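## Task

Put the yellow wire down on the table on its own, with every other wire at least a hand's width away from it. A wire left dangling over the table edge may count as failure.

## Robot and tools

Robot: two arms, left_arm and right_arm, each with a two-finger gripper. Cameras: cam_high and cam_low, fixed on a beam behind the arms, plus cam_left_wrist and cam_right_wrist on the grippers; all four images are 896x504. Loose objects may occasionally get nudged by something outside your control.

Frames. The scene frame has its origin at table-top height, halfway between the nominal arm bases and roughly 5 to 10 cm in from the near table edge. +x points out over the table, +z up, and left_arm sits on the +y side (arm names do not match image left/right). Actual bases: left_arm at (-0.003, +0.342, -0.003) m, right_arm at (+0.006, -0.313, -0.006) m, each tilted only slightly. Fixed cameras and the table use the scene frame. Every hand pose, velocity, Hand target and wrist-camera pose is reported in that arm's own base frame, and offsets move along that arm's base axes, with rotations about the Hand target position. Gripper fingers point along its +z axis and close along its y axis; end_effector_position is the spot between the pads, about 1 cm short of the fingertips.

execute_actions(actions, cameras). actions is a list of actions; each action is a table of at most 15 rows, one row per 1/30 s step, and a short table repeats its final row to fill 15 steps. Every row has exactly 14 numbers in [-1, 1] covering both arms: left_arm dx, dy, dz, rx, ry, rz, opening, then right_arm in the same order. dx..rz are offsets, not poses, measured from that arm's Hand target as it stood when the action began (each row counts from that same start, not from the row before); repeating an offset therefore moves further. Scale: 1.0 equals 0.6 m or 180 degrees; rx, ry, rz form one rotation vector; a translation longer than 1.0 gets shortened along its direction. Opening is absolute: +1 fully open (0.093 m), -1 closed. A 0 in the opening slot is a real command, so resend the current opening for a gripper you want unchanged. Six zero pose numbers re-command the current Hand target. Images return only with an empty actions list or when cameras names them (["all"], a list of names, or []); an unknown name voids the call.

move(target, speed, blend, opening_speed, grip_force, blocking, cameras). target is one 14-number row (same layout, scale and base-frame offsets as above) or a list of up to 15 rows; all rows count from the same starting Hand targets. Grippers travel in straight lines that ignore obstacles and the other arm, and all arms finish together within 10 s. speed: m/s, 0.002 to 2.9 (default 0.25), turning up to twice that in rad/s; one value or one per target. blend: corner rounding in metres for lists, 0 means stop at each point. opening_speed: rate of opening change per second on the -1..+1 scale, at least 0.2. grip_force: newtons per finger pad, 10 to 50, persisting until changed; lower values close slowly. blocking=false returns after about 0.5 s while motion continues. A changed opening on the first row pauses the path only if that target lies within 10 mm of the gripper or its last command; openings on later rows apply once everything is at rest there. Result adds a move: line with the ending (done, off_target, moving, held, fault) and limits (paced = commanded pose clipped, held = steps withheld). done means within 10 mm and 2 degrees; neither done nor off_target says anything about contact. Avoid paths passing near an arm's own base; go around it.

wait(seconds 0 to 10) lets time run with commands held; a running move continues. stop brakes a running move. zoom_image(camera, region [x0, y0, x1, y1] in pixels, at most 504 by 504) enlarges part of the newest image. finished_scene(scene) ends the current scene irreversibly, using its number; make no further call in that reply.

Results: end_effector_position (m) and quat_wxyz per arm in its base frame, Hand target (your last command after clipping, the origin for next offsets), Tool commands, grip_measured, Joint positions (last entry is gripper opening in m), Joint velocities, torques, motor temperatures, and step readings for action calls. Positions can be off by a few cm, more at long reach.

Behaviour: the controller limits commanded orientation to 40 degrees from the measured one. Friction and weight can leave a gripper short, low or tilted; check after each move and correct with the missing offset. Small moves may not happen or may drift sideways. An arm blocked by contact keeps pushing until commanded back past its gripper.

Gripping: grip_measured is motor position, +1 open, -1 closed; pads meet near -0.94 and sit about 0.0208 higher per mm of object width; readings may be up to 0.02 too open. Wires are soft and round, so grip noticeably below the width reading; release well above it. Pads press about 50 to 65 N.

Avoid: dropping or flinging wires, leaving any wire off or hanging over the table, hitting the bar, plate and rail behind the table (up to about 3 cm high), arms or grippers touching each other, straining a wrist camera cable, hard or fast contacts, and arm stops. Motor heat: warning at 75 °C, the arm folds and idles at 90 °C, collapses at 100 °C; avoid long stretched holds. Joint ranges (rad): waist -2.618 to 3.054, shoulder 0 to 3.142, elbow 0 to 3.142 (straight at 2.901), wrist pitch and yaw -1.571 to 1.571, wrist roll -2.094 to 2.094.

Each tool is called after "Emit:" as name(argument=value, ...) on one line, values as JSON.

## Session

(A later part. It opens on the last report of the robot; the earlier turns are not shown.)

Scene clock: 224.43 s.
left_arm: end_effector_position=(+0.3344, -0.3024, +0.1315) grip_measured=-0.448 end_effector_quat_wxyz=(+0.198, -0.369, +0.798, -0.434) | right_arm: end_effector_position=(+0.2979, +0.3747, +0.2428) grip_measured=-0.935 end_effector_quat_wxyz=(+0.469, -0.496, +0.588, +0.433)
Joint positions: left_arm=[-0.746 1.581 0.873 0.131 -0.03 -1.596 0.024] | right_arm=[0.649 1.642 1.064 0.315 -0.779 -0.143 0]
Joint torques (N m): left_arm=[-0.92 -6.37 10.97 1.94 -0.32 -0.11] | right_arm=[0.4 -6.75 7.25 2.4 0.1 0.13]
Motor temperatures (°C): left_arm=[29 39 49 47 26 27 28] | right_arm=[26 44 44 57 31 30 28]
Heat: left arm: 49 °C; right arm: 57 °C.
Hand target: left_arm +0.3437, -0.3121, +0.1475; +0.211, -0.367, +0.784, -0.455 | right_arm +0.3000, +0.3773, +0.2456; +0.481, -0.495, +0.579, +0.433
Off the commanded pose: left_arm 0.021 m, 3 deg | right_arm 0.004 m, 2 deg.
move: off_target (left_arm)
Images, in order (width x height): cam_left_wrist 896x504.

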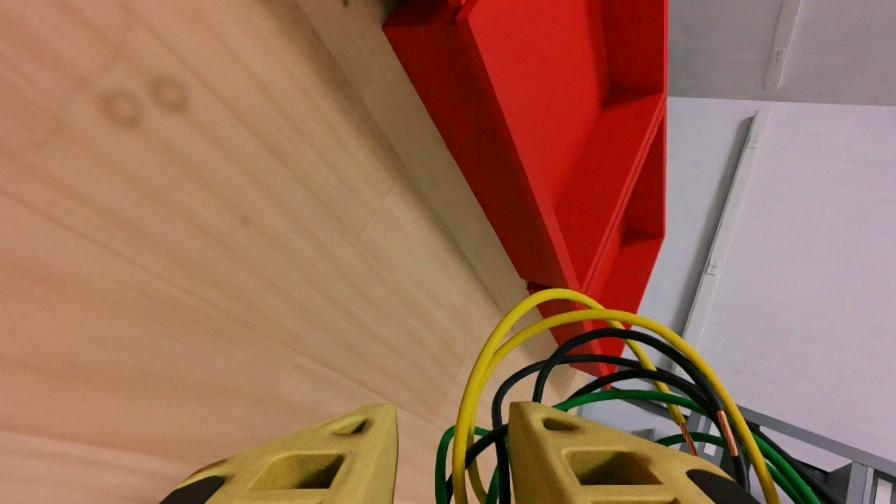

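Emit:
move(target=[[-0.09,0.08,0.0,0,0,0,-0.6,0,0,0,0,0,0,-0.941665],[-0.09,0.06,-0.045,0,0,0,-0.6,0,0,0,0,0,0,-0.941665],[-0.035,0.015,-0.045,0,0,0,-0.6,0,0,0,0,0,0,-0.941665]], speed=0.25, cameras=["cam_left_wrist","cam_low"])

Emit:
zoom_image(camera="cam_low", region=[330, 150, 480, 270])

Scene clock: 238.27 s.
left_arm: end_effector_position=(+0.3083, -0.2965, +0.1052) grip_measured=-0.598 end_effector_quat_wxyz=(+0.197, -0.366, +0.800, -0.433) | right_arm: end_effector_position=(+0.2973, +0.3751, +0.2428) grip_measured=-0.935 end_effector_quat_wxyz=(+0.469, -0.497, +0.588, +0.433)
Joint positions: left_arm=[-0.791 1.552 0.727 0.245 -0.064 -1.616 0.016] | right_arm=[0.651 1.642 1.064 0.315 -0.779 -0.143 0]
Joint torques (N m): left_arm=[0.84 -5.41 10.54 2 -0.22 -0.03] | right_arm=[0.23 -6.52 7.3 2.47 0.07 0.16]
Motor temperatures (°C): left_arm=[29 40 49 48 26 27 28] | right_arm=[26 43 45 58 31 30 28]
Heat: left arm: 49 °C; right arm: 58 °C.
Hand target: left_arm +0.3228, -0.3031, +0.1206; +0.211, -0.367, +0.784, -0.455 | right_arm +0.3000, +0.3773, +0.2456; +0.481, -0.495, +0.579, +0.433
Off the commanded pose: left_arm 0.022 m, 4 deg | right_arm 0.004 m, 2 deg.
move: off_target (left_arm)
Images, in order (width x height): cam_low 896x504, cam_left_wrist 896x504.

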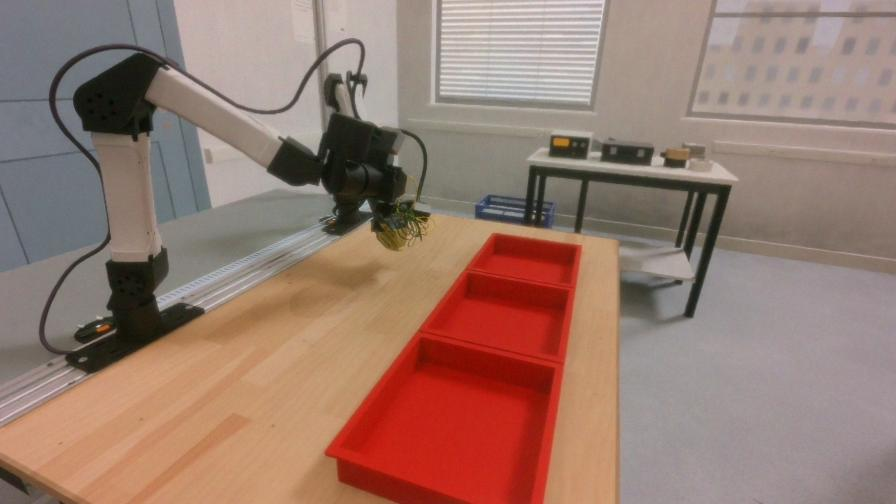

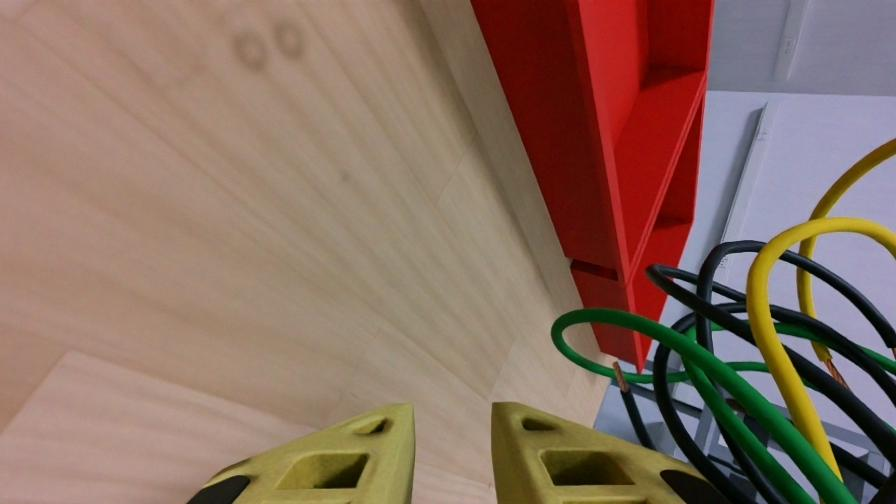

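Scaled by 3.360.

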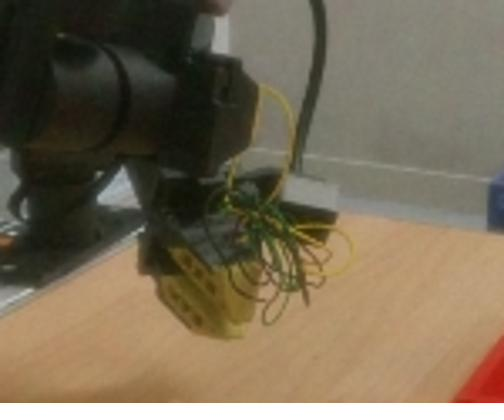

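Emit:
move(target=[[-0.055,0.046,0.042,0,0,0,-0.3,0,0,0,0,0,0,-0.941665],[0.0,0.05,0.08,0,0,0,-0.3,0,0,0,0,0,0,-0.941665]], speed=0.25, blend=0.02, cameras=["cam_left_wrist"])

Scene clock: 249.57 s.
left_arm: end_effector_position=(+0.3171, -0.2712, +0.1595) grip_measured=-0.302 end_effector_quat_wxyz=(+0.205, -0.372, +0.783, -0.454) | right_arm: end_effector_position=(+0.2976, +0.3755, +0.2445) grip_measured=-0.935 end_effector_quat_wxyz=(+0.472, -0.497, +0.585, +0.433)
Joint positions: left_arm=[-0.71 1.391 0.778 0.085 -0.006 -1.594 0.031] | right_arm=[0.651 1.642 1.064 0.324 -0.779 -0.143 0]
Joint torques (N m): left_arm=[0.39 -5.23 11.69 1.45 -0.12 0.15] | right_arm=[0.09 -6.39 7.06 2.37 0.11 0.13]
Motor temperatures (°C): left_arm=[29 40 49 48 26 27 27] | right_arm=[26 43 45 59 31 30 28]
Heat: left arm: 49 °C; right arm: 59 °C.
Hand target: left_arm +0.3228, -0.2731, +0.1686; +0.211, -0.367, +0.784, -0.455 | right_arm +0.3000, +0.3773, +0.2456; +0.481, -0.495, +0.579, +0.433
Off the commanded pose: left_arm 0.011 m, 1 deg | right_arm 0.003 m, 1 deg.
move: off_target (left_arm)
Images, in order (width x height): cam_left_wrist 896x504.

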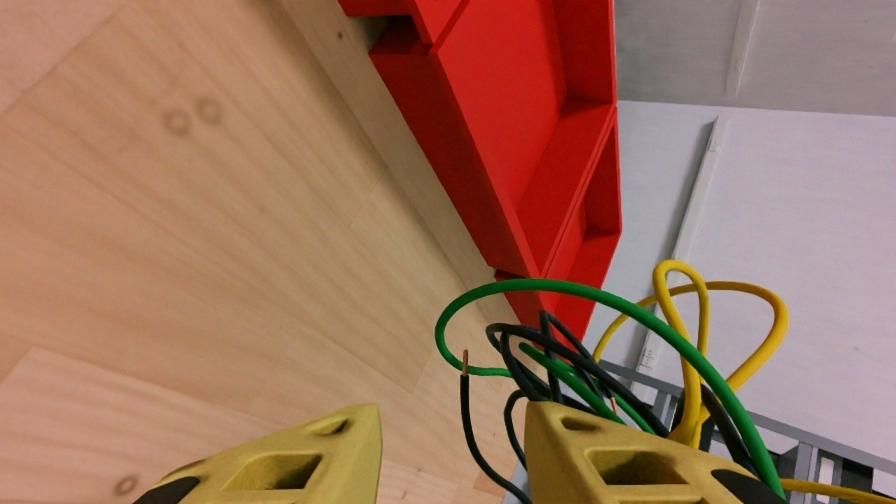

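Emit:
move(target=[[0.04,-0.024,-0.012,0,0,0,-0.3,0,0,0,0,0,0,-0.941665]], speed=0.15, cameras=["cam_left_wrist"])

Scene clock: 259.00 s.
left_arm: end_effector_position=(+0.3348, -0.2825, +0.1456) grip_measured=-0.302 end_effector_quat_wxyz=(+0.197, -0.375, +0.792, -0.439) | right_arm: end_effector_position=(+0.2976, +0.3755, +0.2445) grip_measured=-0.935 end_effector_quat_wxyz=(+0.472, -0.497, +0.585, +0.433)
Joint positions: left_arm=[-0.698 1.505 0.852 0.085 0.007 -1.587 0.031] | right_arm=[0.651 1.642 1.064 0.324 -0.779 -0.143 0]
Joint torques (N m): left_arm=[0.79 -5.78 11.59 1.81 -0.11 0.14] | right_arm=[0.39 -6.68 7.21 2.36 0.07 0.15]
Motor temperatures (°C): left_arm=[29 40 50 47 26 27 27] | right_arm=[26 43 45 59 31 30 28]
Heat: left arm: 50 °C; right arm: 59 °C.
Hand target: left_arm +0.3468, -0.2874, +0.1612; +0.211, -0.367, +0.784, -0.454 | right_arm +0.3000, +0.3773, +0.2456; +0.481, -0.495, +0.579, +0.433
Off the commanded pose: left_arm 0.021 m, 3 deg | right_arm 0.003 m, 1 deg.
move: off_target (left_arm)
Images, in order (width x height): cam_left_wrist 896x504.

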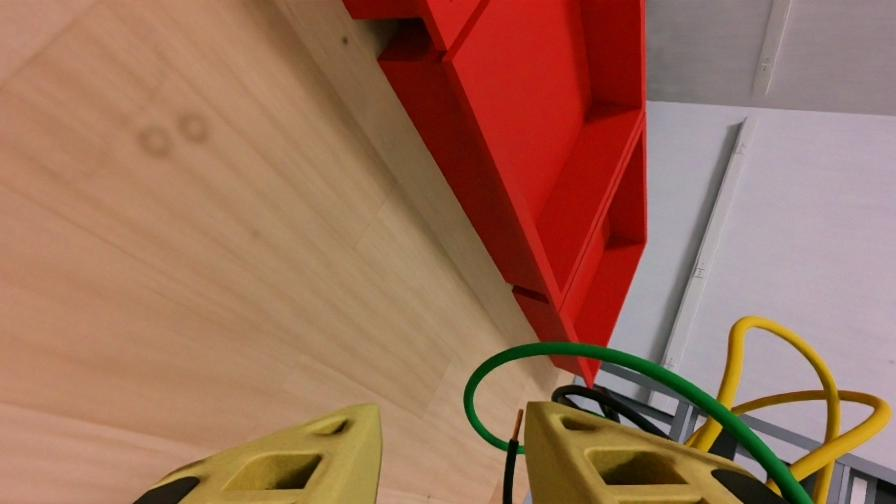

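Emit:
move(target=[[0.034,-0.03,0.006,0,0,0,-0.3,0,0,0,0,0,0,-0.941665]], speed=0.15, cameras=["cam_left_wrist"])

Scene clock: 274.37 s.
left_arm: end_effector_position=(+0.3553, -0.3000, +0.1502) grip_measured=-0.302 end_effector_quat_wxyz=(+0.199, -0.372, +0.791, -0.442) | right_arm: end_effector_position=(+0.3060, +0.3717, +0.2443) grip_measured=-0.935 end_effector_quat_wxyz=(+0.481, -0.489, +0.593, +0.422)
Joint positions: left_arm=[-0.698 1.598 0.955 0.085 0.008 -1.582 0.031] | right_arm=[0.641 1.642 1.064 0.327 -0.752 -0.143 0]
Joint torques (N m): left_arm=[0.54 -6.34 12.48 1.69 -0.15 0.09] | right_arm=[1.02 -6.8 7.3 2.29 -0.12 0.12]
Motor temperatures (°C): left_arm=[29 39 50 49 26 27 27] | right_arm=[26 43 45 61 31 30 28]
Heat: left arm: 50 °C; right arm: 61 °C.
Hand target: left_arm +0.3672, -0.3054, +0.1649; +0.211, -0.367, +0.784, -0.455 | right_arm +0.2999, +0.3773, +0.2456; +0.481, -0.495, +0.579, +0.433
Off the commanded pose: left_arm 0.020 m, 2 deg | right_arm 0.008 m, 2 deg.
move: off_target (left_arm)
Images, in order (width x height): cam_left_wrist 896x504.

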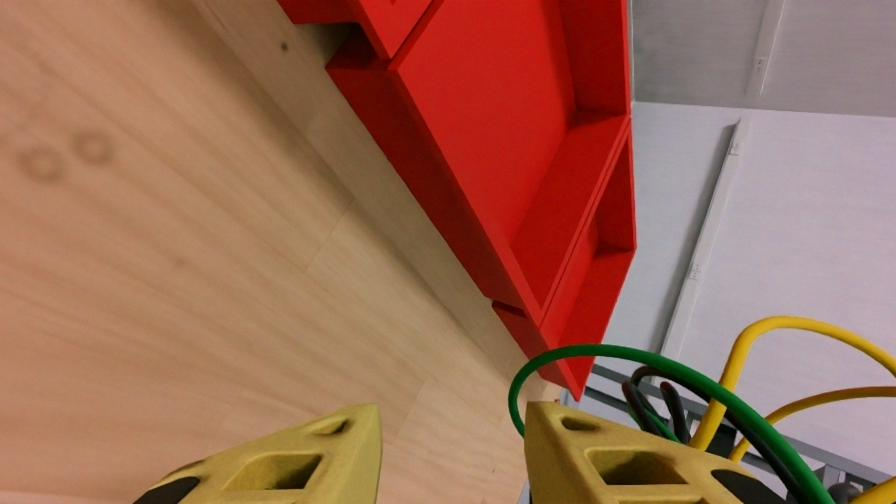

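Emit:
move(target=[[-0.075,0.055,0.03,0,0,0,-0.3,0,0,0,0,0,0,-0.941665],[-0.01,0.002,0.03,0,0,0,-0.3,0,0,0,0,0,0,-0.941665]], speed=0.2, cameras=["cam_left_wrist"])

Scene clock: 288.10 s.
left_arm: end_effector_position=(+0.3512, -0.2971, +0.1644) grip_measured=-0.302 end_effector_quat_wxyz=(+0.199, -0.370, +0.794, -0.439) | right_arm: end_effector_position=(+0.3050, +0.3732, +0.2476) grip_measured=-0.935 end_effector_quat_wxyz=(+0.486, -0.490, +0.587, +0.423)
Joint positions: left_arm=[-0.699 1.56 0.984 0.011 0.008 -1.576 0.031] | right_arm=[0.644 1.642 1.064 0.344 -0.755 -0.141 0]
Joint torques (N m): left_arm=[-0.27 -6.63 12.83 1.68 -0.23 0.03] | right_arm=[0.85 -6.63 7.16 2.17 -0.14 0.17]
Motor temperatures (°C): left_arm=[29 40 50 48 26 27 27] | right_arm=[26 42 45 60 31 30 28]
Heat: left arm: 50 °C; right arm: 60 °C.
Hand target: left_arm +0.3611, -0.3043, +0.1829; +0.211, -0.367, +0.784, -0.455 | right_arm +0.2999, +0.3773, +0.2457; +0.482, -0.495, +0.579, +0.433
Off the commanded pose: left_arm 0.022 m, 3 deg | right_arm 0.007 m, 2 deg.
move: off_target (left_arm)
Images, in order (width x height): cam_left_wrist 896x504.

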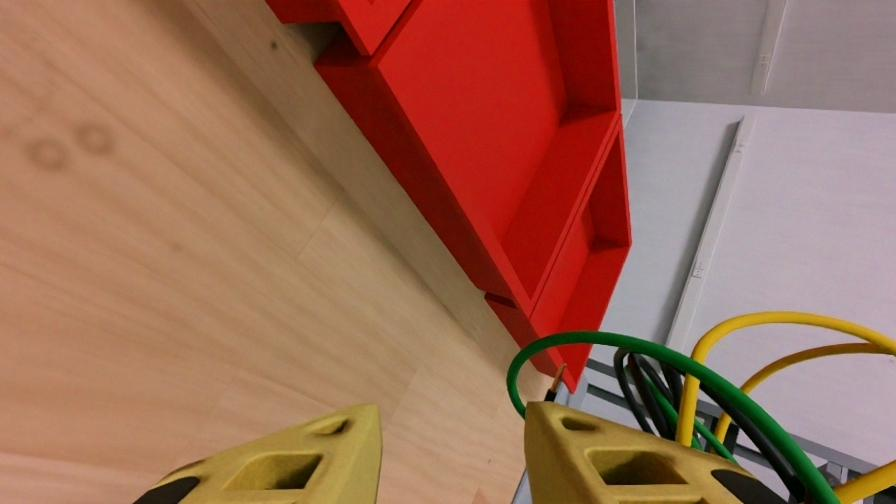

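Emit:
move(target=[[-0.09,0.07,0.0,0,0,0,-0.4,0,0,0,0,0,0,-0.941665],[-0.075,0.055,0.045,0,0,0,-0.4,0,0,0,0,0,0,-0.941665]], speed=0.25, cameras=["cam_left_wrist","cam_right_wrist"])

Scene clock: 300.03 s.
left_arm: end_effector_position=(+0.3139, -0.2683, +0.2002) grip_measured=-0.399 end_effector_quat_wxyz=(+0.206, -0.367, +0.785, -0.455) | right_arm: end_effector_position=(+0.3024, +0.3755, +0.2493) grip_measured=-0.935 end_effector_quat_wxyz=(+0.487, -0.493, +0.581, +0.426)
Joint positions: left_arm=[-0.706 1.324 0.893 -0.094 0.002 -1.582 0.026] | right_arm=[0.65 1.642 1.064 0.353 -0.76 -0.141 0]
Joint torques (N m): left_arm=[-0.87 -5.05 12.14 1.42 -0.29 -0.04] | right_arm=[0.25 -6.71 7.32 2.1 -0.1 0.15]
Motor temperatures (°C): left_arm=[29 40 51 48 26 27 27] | right_arm=[26 43 45 61 31 30 28]
Heat: left arm: 51 °C; right arm: 61 °C.
Hand target: left_arm +0.3162, -0.2713, +0.2099; +0.211, -0.367, +0.784, -0.455 | right_arm +0.2999, +0.3773, +0.2457; +0.482, -0.495, +0.579, +0.433
Off the commanded pose: left_arm 0.010 m, 1 deg | right_arm 0.005 m, 1 deg.
move: done
Images, in order (width x height): cam_left_wrist 896x504, cam_right_wrist 896x504.

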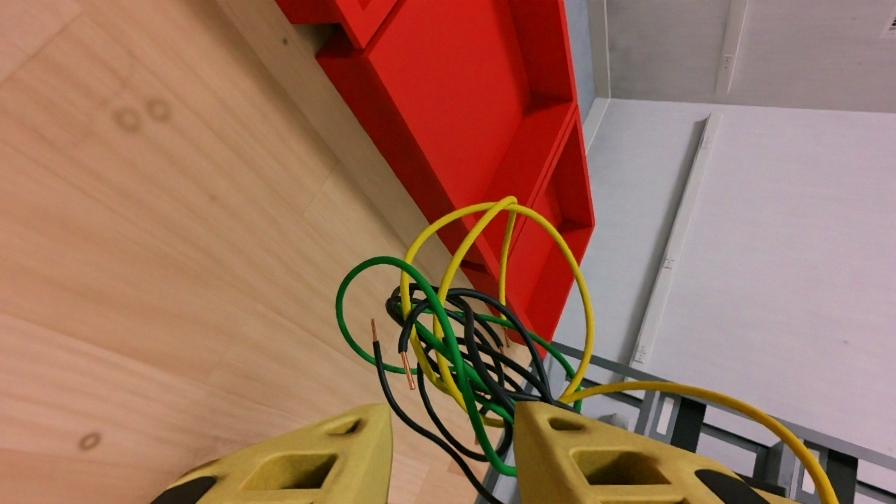

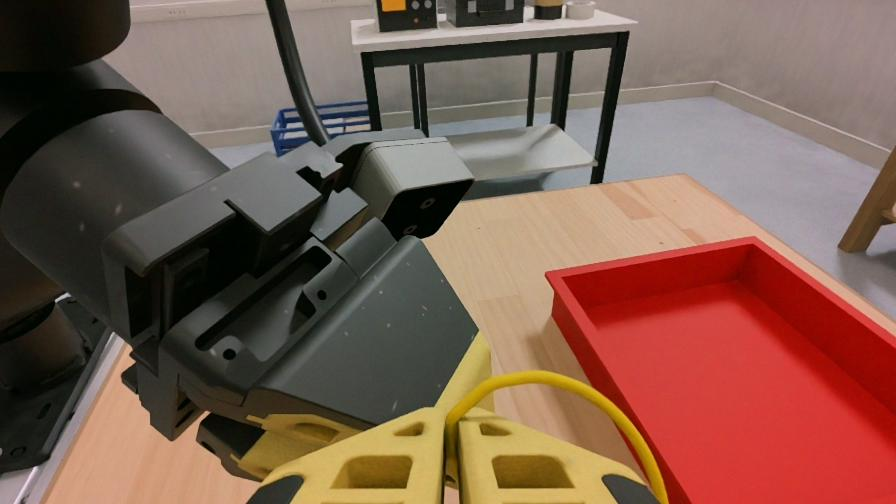

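Emit:
move(target=[[-0.06,0.035,-0.033,-0.089,-0.106,0,-0.4,0,0,0,0,0,0,-0.941665]], speed=0.25, cameras=["cam_left_wrist","cam_right_wrist"])

Scene clock: 333.67 s.
left_arm: end_effector_position=(+0.2803, -0.2509, +0.1884) grip_measured=-0.399 end_effector_quat_wxyz=(+0.276, -0.313, +0.676, -0.607) | right_arm: end_effector_position=(+0.3019, +0.3758, +0.2493) grip_measured=-0.935 end_effector_quat_wxyz=(+0.487, -0.493, +0.581, +0.426)
Joint positions: left_arm=[-0.746 1.222 0.364 0.746 -0.035 -1.582 0.026] | right_arm=[0.651 1.642 1.064 0.353 -0.76 -0.141 0]
Joint torques (N m): left_arm=[-0.85 -2.88 6.16 2.28 -0.31 0.01] | right_arm=[-0.09 -6.8 7.45 2.04 -0.08 0.14]
Motor temperatures (°C): left_arm=[29 39 50 47 26 27 27] | right_arm=[26 43 46 57 31 30 28]
Heat: left arm: 50 °C; right arm: 57 °C.
Hand target: left_arm +0.2801, -0.2503, +0.1900; +0.285, -0.313, +0.667, -0.613 | right_arm +0.2999, +0.3773, +0.2457; +0.482, -0.495, +0.579, +0.433
Off the commanded pose: left_arm 0.002 m, 2 deg | right_arm 0.004 m, 1 deg.
move: done
Images, in order (width x height): cam_left_wrist 896x504, cam_right_wrist 896x504.

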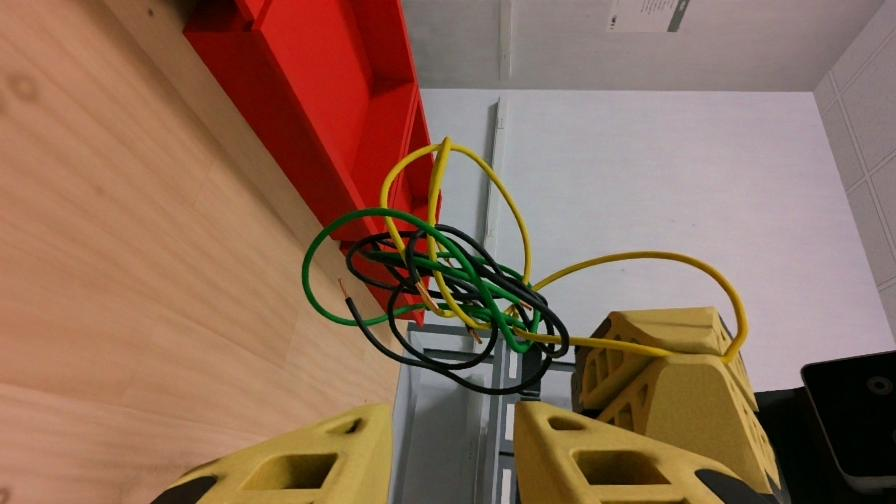

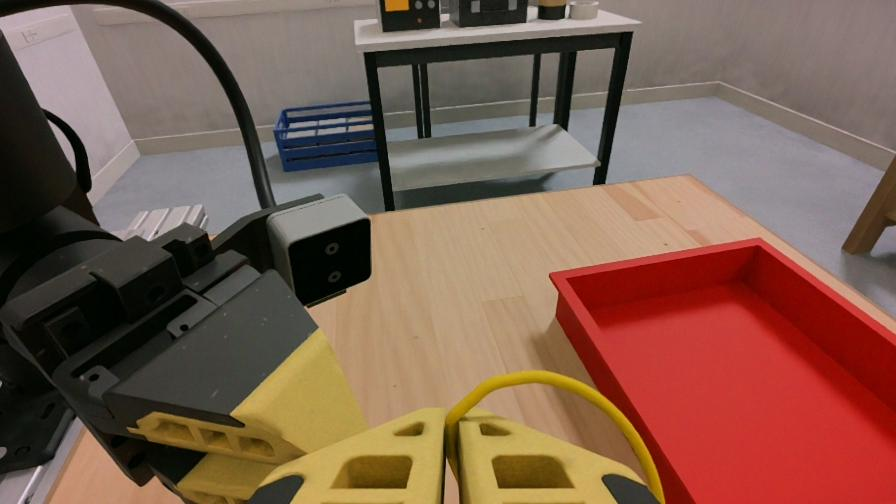

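Emit:
move(target=[[0.055,-0.078,-0.008,0,0,0,-0.4,0,0,0,0,0,0,-0.941665]], speed=0.2, cameras=["cam_left_wrist","cam_right_wrist"])

Scene clock: 354.33 s.
left_arm: end_effector_position=(+0.3061, -0.2910, +0.1657) grip_measured=-0.399 end_effector_quat_wxyz=(+0.271, -0.316, +0.691, -0.591) | right_arm: end_effector_position=(+0.3019, +0.3758, +0.2493) grip_measured=-0.935 end_effector_quat_wxyz=(+0.487, -0.493, +0.581, +0.426)
Joint positions: left_arm=[-0.791 1.496 0.496 0.846 -0.078 -1.582 0.026] | right_arm=[0.651 1.642 1.064 0.353 -0.76 -0.141 0]
Joint torques (N m): left_arm=[-0.66 -4.67 9.89 2.28 -0.32 -0.04] | right_arm=[0.24 -6.49 7.45 2.08 -0.11 0.16]
Motor temperatures (°C): left_arm=[29 38 48 50 26 27 27] | right_arm=[26 43 46 57 31 30 28]
Heat: left arm: 50 °C; right arm: 57 °C.
Hand target: left_arm +0.3132, -0.2971, +0.1854; +0.285, -0.313, +0.667, -0.613 | right_arm +0.2999, +0.3773, +0.2457; +0.482, -0.495, +0.579, +0.433
Off the commanded pose: left_arm 0.022 m, 4 deg | right_arm 0.004 m, 1 deg.
move: off_target (left_arm)
Images, in order (width x height): cam_left_wrist 896x504, cam_right_wrist 896x504.

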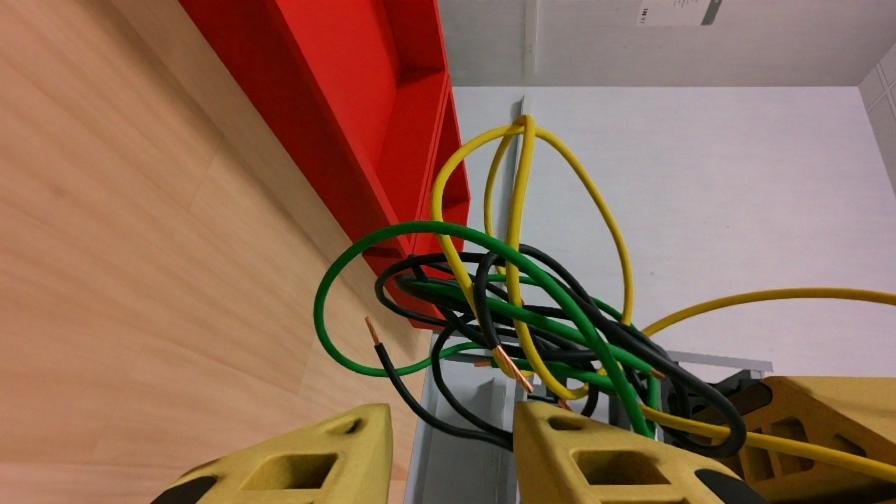

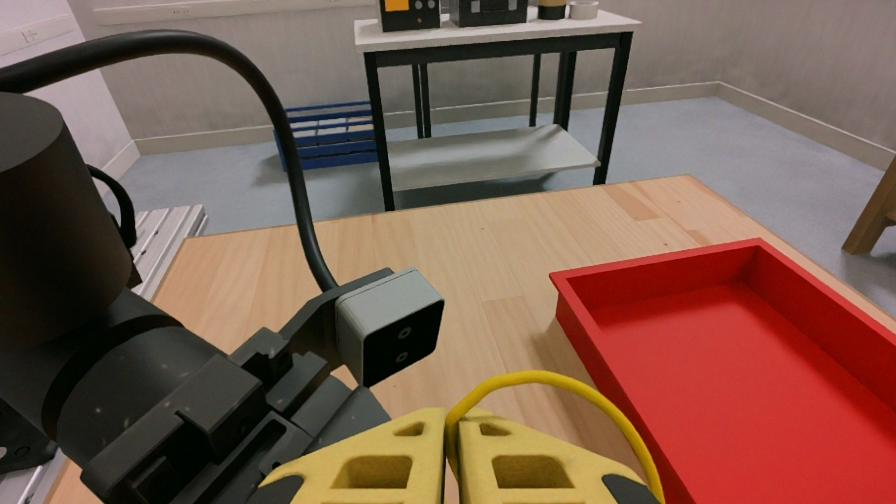

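Emit:
move(target=[[0.026,-0.022,-0.004,0,0,0,-0.4,0,0,0,0,0,0,-0.941665]], speed=0.12, cameras=["cam_left_wrist"])

Scene clock: 366.53 s.
left_arm: end_effector_position=(+0.3201, -0.3051, +0.1630) grip_measured=-0.399 end_effector_quat_wxyz=(+0.271, -0.316, +0.691, -0.591) | right_arm: end_effector_position=(+0.3019, +0.3758, +0.2493) grip_measured=-0.935 end_effector_quat_wxyz=(+0.487, -0.493, +0.581, +0.426)
Joint positions: left_arm=[-0.791 1.582 0.566 0.86 -0.078 -1.582 0.026] | right_arm=[0.651 1.642 1.064 0.353 -0.76 -0.141 0]
Joint torques (N m): left_arm=[-0.03 -5.35 9.96 2.28 -0.26 -0.03] | right_arm=[0.23 -6.52 7.35 2.14 -0.1 0.14]
Motor temperatures (°C): left_arm=[29 38 48 53 26 27 27] | right_arm=[26 43 46 57 31 30 28]
Heat: left arm: 53 °C; right arm: 57 °C.
Hand target: left_arm +0.3288, -0.3102, +0.1831; +0.285, -0.313, +0.667, -0.613 | right_arm +0.2999, +0.3773, +0.2457; +0.482, -0.495, +0.579, +0.433
Off the commanded pose: left_arm 0.022 m, 4 deg | right_arm 0.004 m, 1 deg.
move: off_target (left_arm)
Images, in order (width x height): cam_left_wrist 896x504.

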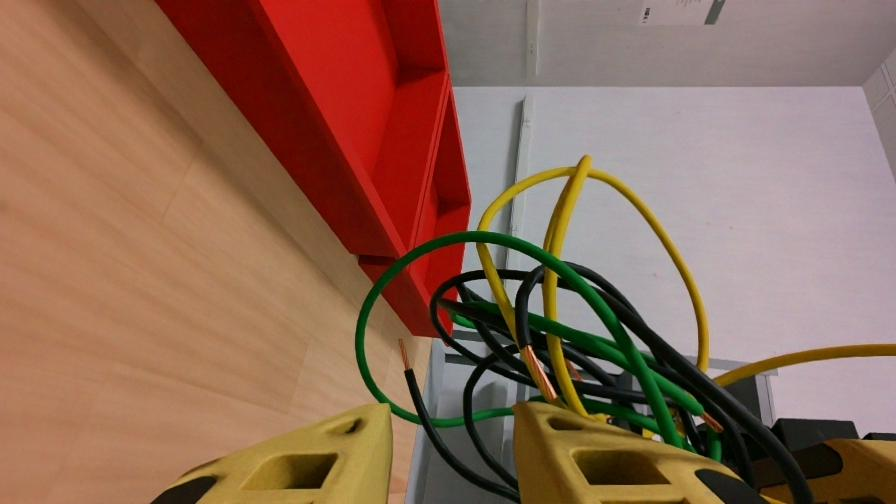

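Emit:
move(target=[[0.02,-0.016,-0.005,0,0,0,-0.4,0,0,0,0,0,0,-0.941665],[0.02,-0.016,-0.005,0,0,0,-1,0,0,0,0,0,0,-0.941665]], speed=0.12, opening_speed=1, cameras=["cam_left_wrist"])

Scene clock: 377.53 s.
left_arm: end_effector_position=(+0.3307, -0.3158, +0.1604) grip_measured=-0.986 end_effector_quat_wxyz=(+0.271, -0.316, +0.691, -0.591) | right_arm: end_effector_position=(+0.3019, +0.3758, +0.2493) grip_measured=-0.935 end_effector_quat_wxyz=(+0.487, -0.493, +0.581, +0.426)
Joint positions: left_arm=[-0.791 1.647 0.619 0.872 -0.078 -1.582 0] | right_arm=[0.651 1.642 1.064 0.353 -0.76 -0.141 0]
Joint torques (N m): left_arm=[0.53 -5.86 9.96 2.28 -0.19 -0.02] | right_arm=[0.44 -6.5 7.32 2.08 -0.11 0.19]
Motor temperatures (°C): left_arm=[29 38 49 53 26 27 27] | right_arm=[26 43 46 57 31 30 28]
Heat: left arm: 53 °C; right arm: 57 °C.
Hand target: left_arm +0.3408, -0.3198, +0.1799; +0.285, -0.313, +0.667, -0.613 | right_arm +0.2999, +0.3773, +0.2457; +0.482, -0.495, +0.579, +0.433
Off the commanded pose: left_arm 0.022 m, 4 deg | right_arm 0.004 m, 1 deg.
move: off_target (left_arm); target 2's new opening was sent with left_arm's hand 0.023 m and 4 deg from that target
Images, in order (width x height): cam_left_wrist 896x504.

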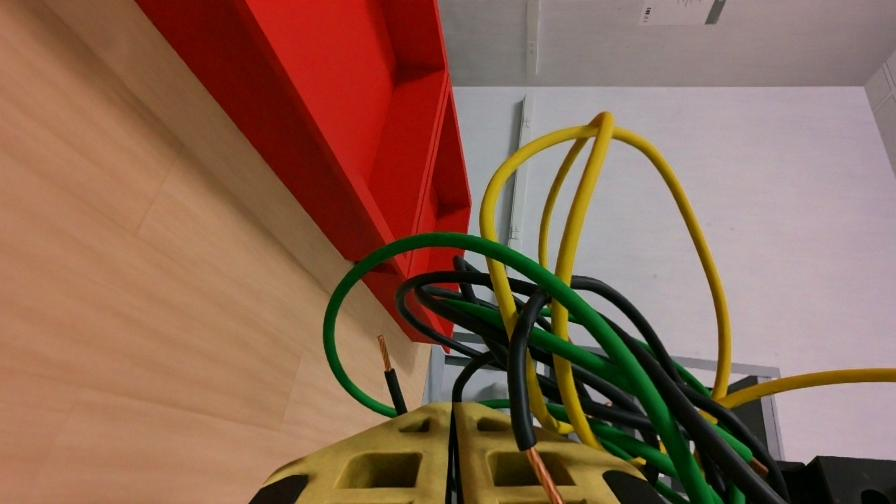

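Emit:
move(target=[-0.11,0.11,-0.03,0,0,0,-1,0,0,0.02,0,0,0,-0.941665], speed=0.12, cameras=["cam_left_wrist"])

Scene clock: 385.57 s.
left_arm: end_effector_position=(+0.2742, -0.2587, +0.1471) grip_measured=-0.986 end_effector_quat_wxyz=(+0.272, -0.315, +0.688, -0.595) | right_arm: end_effector_position=(+0.3013, +0.3754, +0.2461) grip_measured=-0.935 end_effector_quat_wxyz=(+0.481, -0.493, +0.586, +0.427)
Joint positions: left_arm=[-0.791 1.391 0.291 0.955 -0.078 -1.582 0] | right_arm=[0.651 1.642 1.064 0.336 -0.76 -0.141 0]
Joint torques (N m): left_arm=[0.51 -6.41 5.22 2.26 -0.19 -0.02] | right_arm=[0.31 -8.03 9.96 1.83 -0.14 0.17]
Motor temperatures (°C): left_arm=[29 38 49 54 26 27 28] | right_arm=[26 43 46 57 31 30 28]
Heat: left arm: 54 °C; right arm: 57 °C.
Hand target: left_arm +0.2748, -0.2539, +0.1619; +0.285, -0.313, +0.667, -0.613 | right_arm +0.2999, +0.3773, +0.2577; +0.482, -0.495, +0.579, +0.433
Off the commanded pose: left_arm 0.016 m, 3 deg | right_arm 0.012 m, 1 deg.
move: off_target (left_arm, right_arm)
Images, in order (width x height): cam_left_wrist 896x504.

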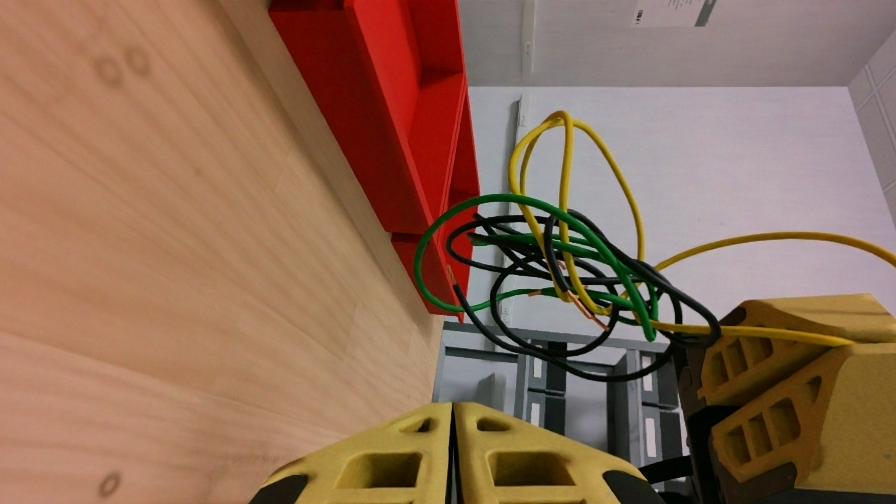

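Emit:
move(target=[[0.02,-0.035,-0.028,0,0,0,-0.4,0,0,0.02,0,0,0,-0.941665],[0.152,-0.15,-0.032,0,0,0,-0.4,0,0,0.02,0,0,0,-0.941665]], speed=0.2, blend=0.02, cameras=["cam_left_wrist"])

Scene clock: 426.40 s.
left_arm: end_effector_position=(+0.3578, -0.3424, +0.1369) grip_measured=-0.402 end_effector_quat_wxyz=(+0.278, -0.312, +0.676, -0.606) | right_arm: end_effector_position=(+0.3034, +0.3770, +0.2538) grip_measured=-0.935 end_effector_quat_wxyz=(+0.477, -0.492, +0.589, +0.427)
Joint positions: left_arm=[-0.791 1.887 0.725 1.051 -0.082 -1.582 0.026] | right_arm=[0.651 1.642 1.103 0.289 -0.76 -0.14 0]
Joint torques (N m): left_arm=[0.79 -7.24 8.72 1.96 -0.11 -0.01] | right_arm=[0.08 -9.36 10.02 1.8 -0.09 0.15]
Motor temperatures (°C): left_arm=[29 40 45 58 26 27 28] | right_arm=[26 45 51 56 31 30 28]
Heat: left arm: 58 °C; right arm: 56 °C.
Hand target: left_arm +0.3660, -0.3439, +0.1428; +0.285, -0.313, +0.667, -0.613 | right_arm +0.2999, +0.3773, +0.2697; +0.482, -0.495, +0.579, +0.433
Off the commanded pose: left_arm 0.010 m, 2 deg | right_arm 0.016 m, 1 deg.
move: off_target (right_arm); blend cut to 0.0146 m at target 1
Images, in order (width x height): cam_left_wrist 896x504.

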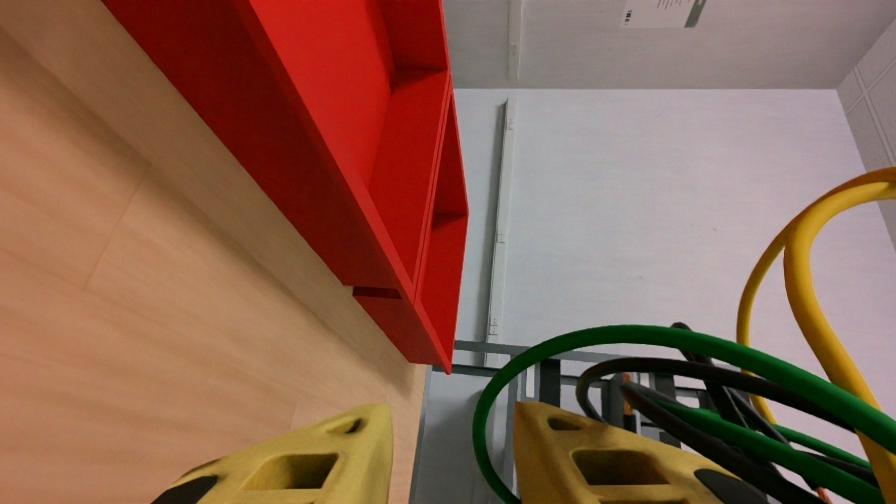

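Emit:
move(target=[[0.01,-0.008,0.012,0,0,0,-0.4,0,0,0,0,0,0,-0.941665],[0.01,-0.008,0.012,0,0,0,-1,0,0,0,0,0,0,-0.941665]], speed=0.12, opening_speed=1, cameras=["cam_left_wrist"])

Scene clock: 434.63 s.
left_arm: end_effector_position=(+0.3633, -0.3484, +0.1496) grip_measured=-0.982 end_effector_quat_wxyz=(+0.281, -0.308, +0.668, -0.617) | right_arm: end_effector_position=(+0.3034, +0.3769, +0.2535) grip_measured=-0.935 end_effector_quat_wxyz=(+0.476, -0.492, +0.590, +0.427)
Joint positions: left_arm=[-0.791 1.887 0.763 1.042 -0.081 -1.582 0] | right_arm=[0.651 1.642 1.103 0.287 -0.76 -0.14 0]
Joint torques (N m): left_arm=[1.01 -7.68 9.13 1.64 -0.1 -0.01] | right_arm=[0.17 -8.98 9.98 1.85 -0.04 0.18]
Motor temperatures (°C): left_arm=[29 40 45 57 26 27 28] | right_arm=[26 46 52 56 31 30 28]
Heat: left arm: 57 °C; right arm: 56 °C.
Hand target: left_arm +0.3720, -0.3487, +0.1500; +0.285, -0.313, +0.667, -0.613 | right_arm +0.2999, +0.3773, +0.2697; +0.482, -0.495, +0.579, +0.433
Off the commanded pose: left_arm 0.009 m, 1 deg | right_arm 0.017 m, 2 deg.
move: off_target (right_arm)
Images, in order (width x height): cam_left_wrist 896x504.

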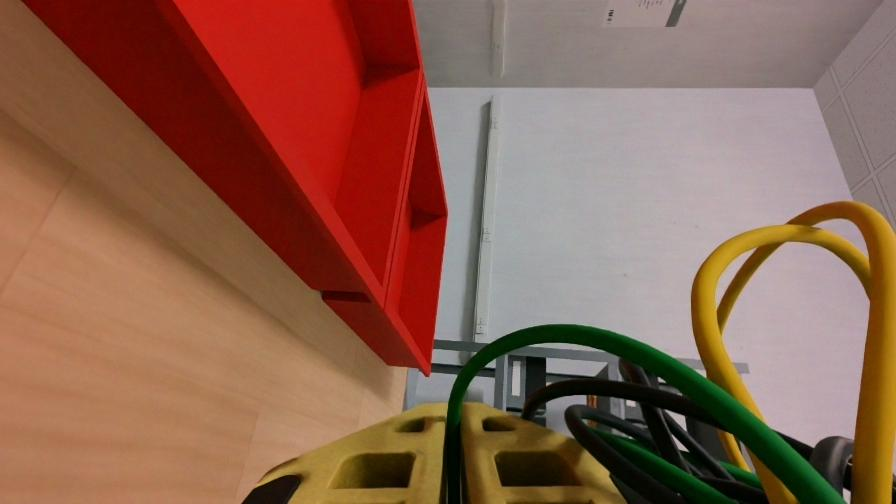

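Emit:
move(target=[[-0.17,0.2,-0.01,0,0,0,-1,0,0,0.0,0,0,0,-0.941665],[-0.28,0.5,-0.02,0,0,0,-1,0.03,-0.22,0.02,0,0,0,-0.941665]], speed=0.15, blend=0.04, cameras=["all"])

Emit:
zoom_image(camera="cam_high", region=[350, 90, 650, 240])

Scene clock: 451.30 s.
left_arm: end_effector_position=(+0.2048, -0.0499, +0.1381) grip_measured=-0.982 end_effector_quat_wxyz=(+0.284, -0.310, +0.667, -0.615) | right_arm: end_effector_position=(+0.3213, +0.2484, +0.2709) grip_measured=-0.935 end_effector_quat_wxyz=(+0.470, -0.485, +0.592, +0.439)
Joint positions: left_arm=[0.652 0.42 0.011 0.041 1.34 -1.212 0] | right_arm=[0.273 1.477 1.052 0.008 -1.131 -0.316 0]
Joint torques (N m): left_arm=[0.99 0.61 8.57 1.11 0.15 0.12] | right_arm=[-0.59 -7.83 8.46 1.56 -0.18 -0.19]
Motor temperatures (°C): left_arm=[29 40 46 53 26 27 28] | right_arm=[26 47 52 55 31 30 28]
Heat: left arm: 53 °C; right arm: 55 °C.
Hand target: left_arm +0.2040, -0.0487, +0.1380; +0.285, -0.313, +0.667, -0.613 | right_arm +0.3179, +0.2453, +0.2815; +0.481, -0.495, +0.579, +0.433
Off the commanded pose: left_arm 0.001 m, 0 deg | right_arm 0.012 m, 2 deg.
move: off_target (right_arm)

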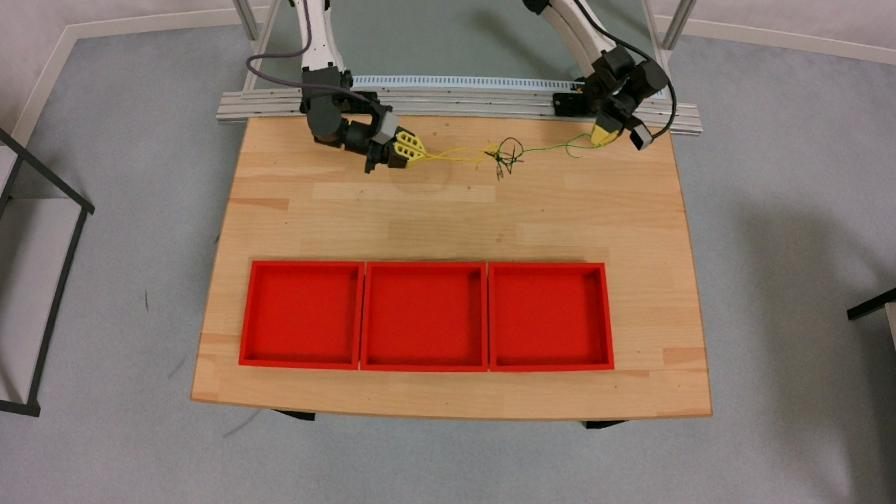

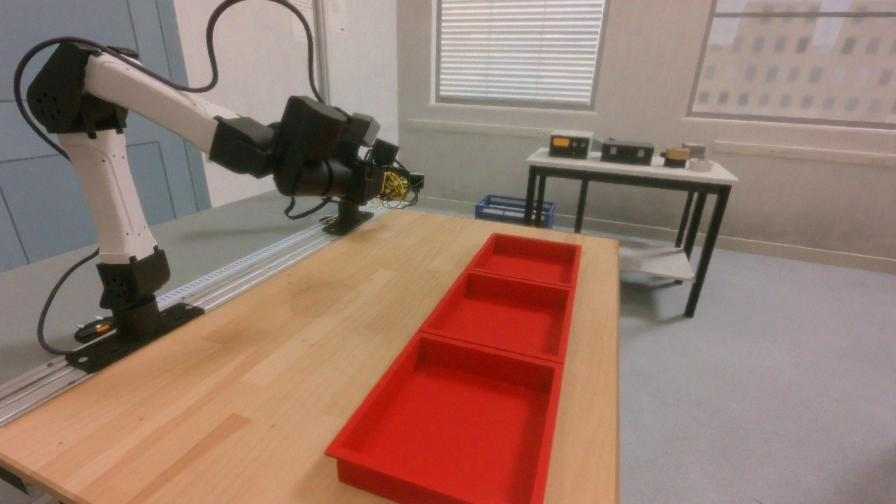

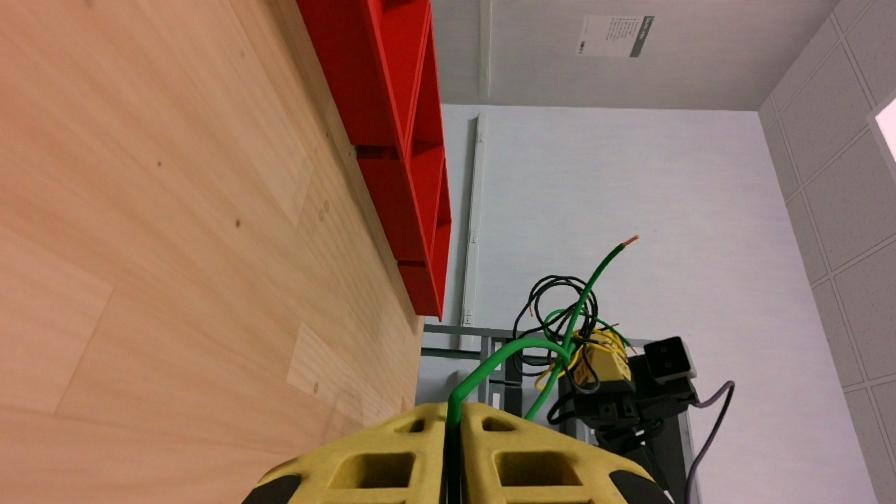

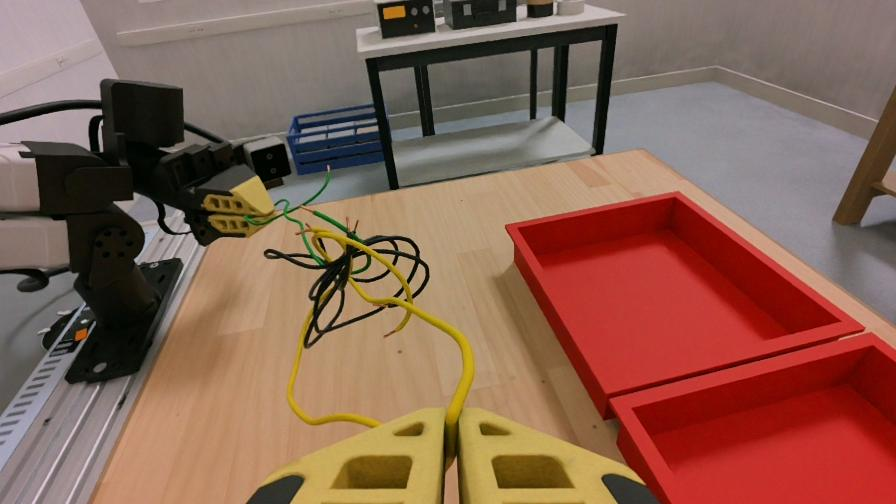

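Scaled by 1.680.

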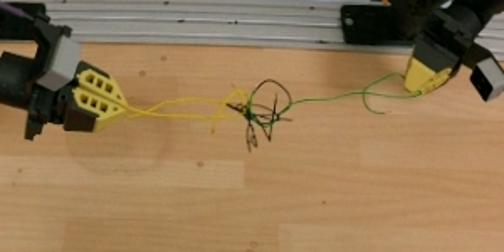

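Emit:
move(target=[[0.0,0.0,-0.1,0,0,0,-1,0.0,0.0,-0.2,0,0,0,-0.941665],[0.0,0.08,-0.1,0,0,0,-1,0.12,-0.35,-0.22,0,0,0,-0.941665]], speed=0.15, blend=0.02, cameras=["cam_high","cam_right_wrist"])

Emit:
zoom_image(camera="cam_high", region=[230, 90, 650, 270])

Scene clock: 464.07 s.
left_arm: end_effector_position=(+0.2027, -0.0061, +0.0781) grip_measured=-0.982 end_effector_quat_wxyz=(+0.284, -0.324, +0.664, -0.612) | right_arm: end_effector_position=(+0.3884, +0.0350, +0.1516) grip_measured=-0.935 end_effector_quat_wxyz=(+0.484, -0.476, +0.615, +0.402)
Joint positions: left_arm=[0.942 1.635 0.337 -0.803 1.465 0.513 0] | right_arm=[-0.343 2.183 1.626 -1.538 -1.327 -2.074 0]
Joint torques (N m): left_arm=[0.95 -2.51 4.82 -0.6 0.32 0.25] | right_arm=[0.42 -8.36 7.2 -0.7 -0.28 -0.13]
Motor temperatures (°C): left_arm=[29 38 46 50 26 27 28] | right_arm=[26 47 50 55 31 30 28]
Heat: left arm: 50 °C; right arm: 55 °C.
Hand target: left_arm +0.2040, -0.0006, +0.0780; +0.285, -0.313, +0.667, -0.613 | right_arm +0.3900, +0.0352, +0.1496; +0.481, -0.495, +0.579, +0.433
Off the commanded pose: left_arm 0.006 m, 1 deg | right_arm 0.003 m, 6 deg.
joint sent to its limit (right arm) — joint 4 (wrist pitch), lower limit; joint 6 (wrist roll), lower limit. The joint targets are off in orientation, not in position.
move: off_target (right_arm)
Images, in order (width x height): cam_high 896x504, cam_right_wrist 896x504.

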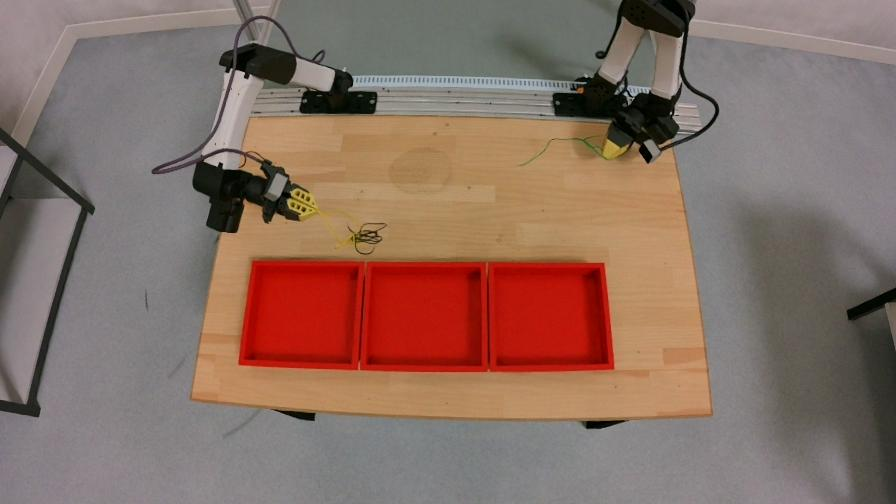

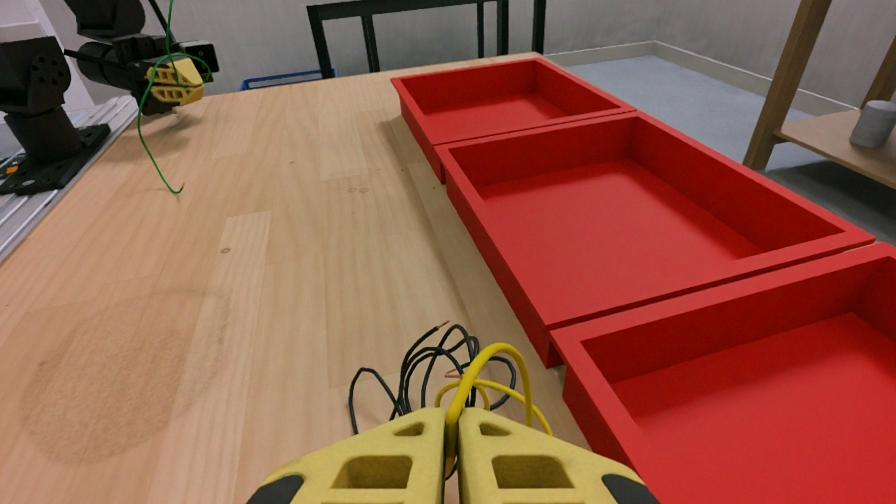

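Scaled by 1.200.

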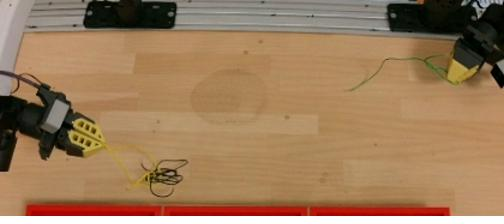

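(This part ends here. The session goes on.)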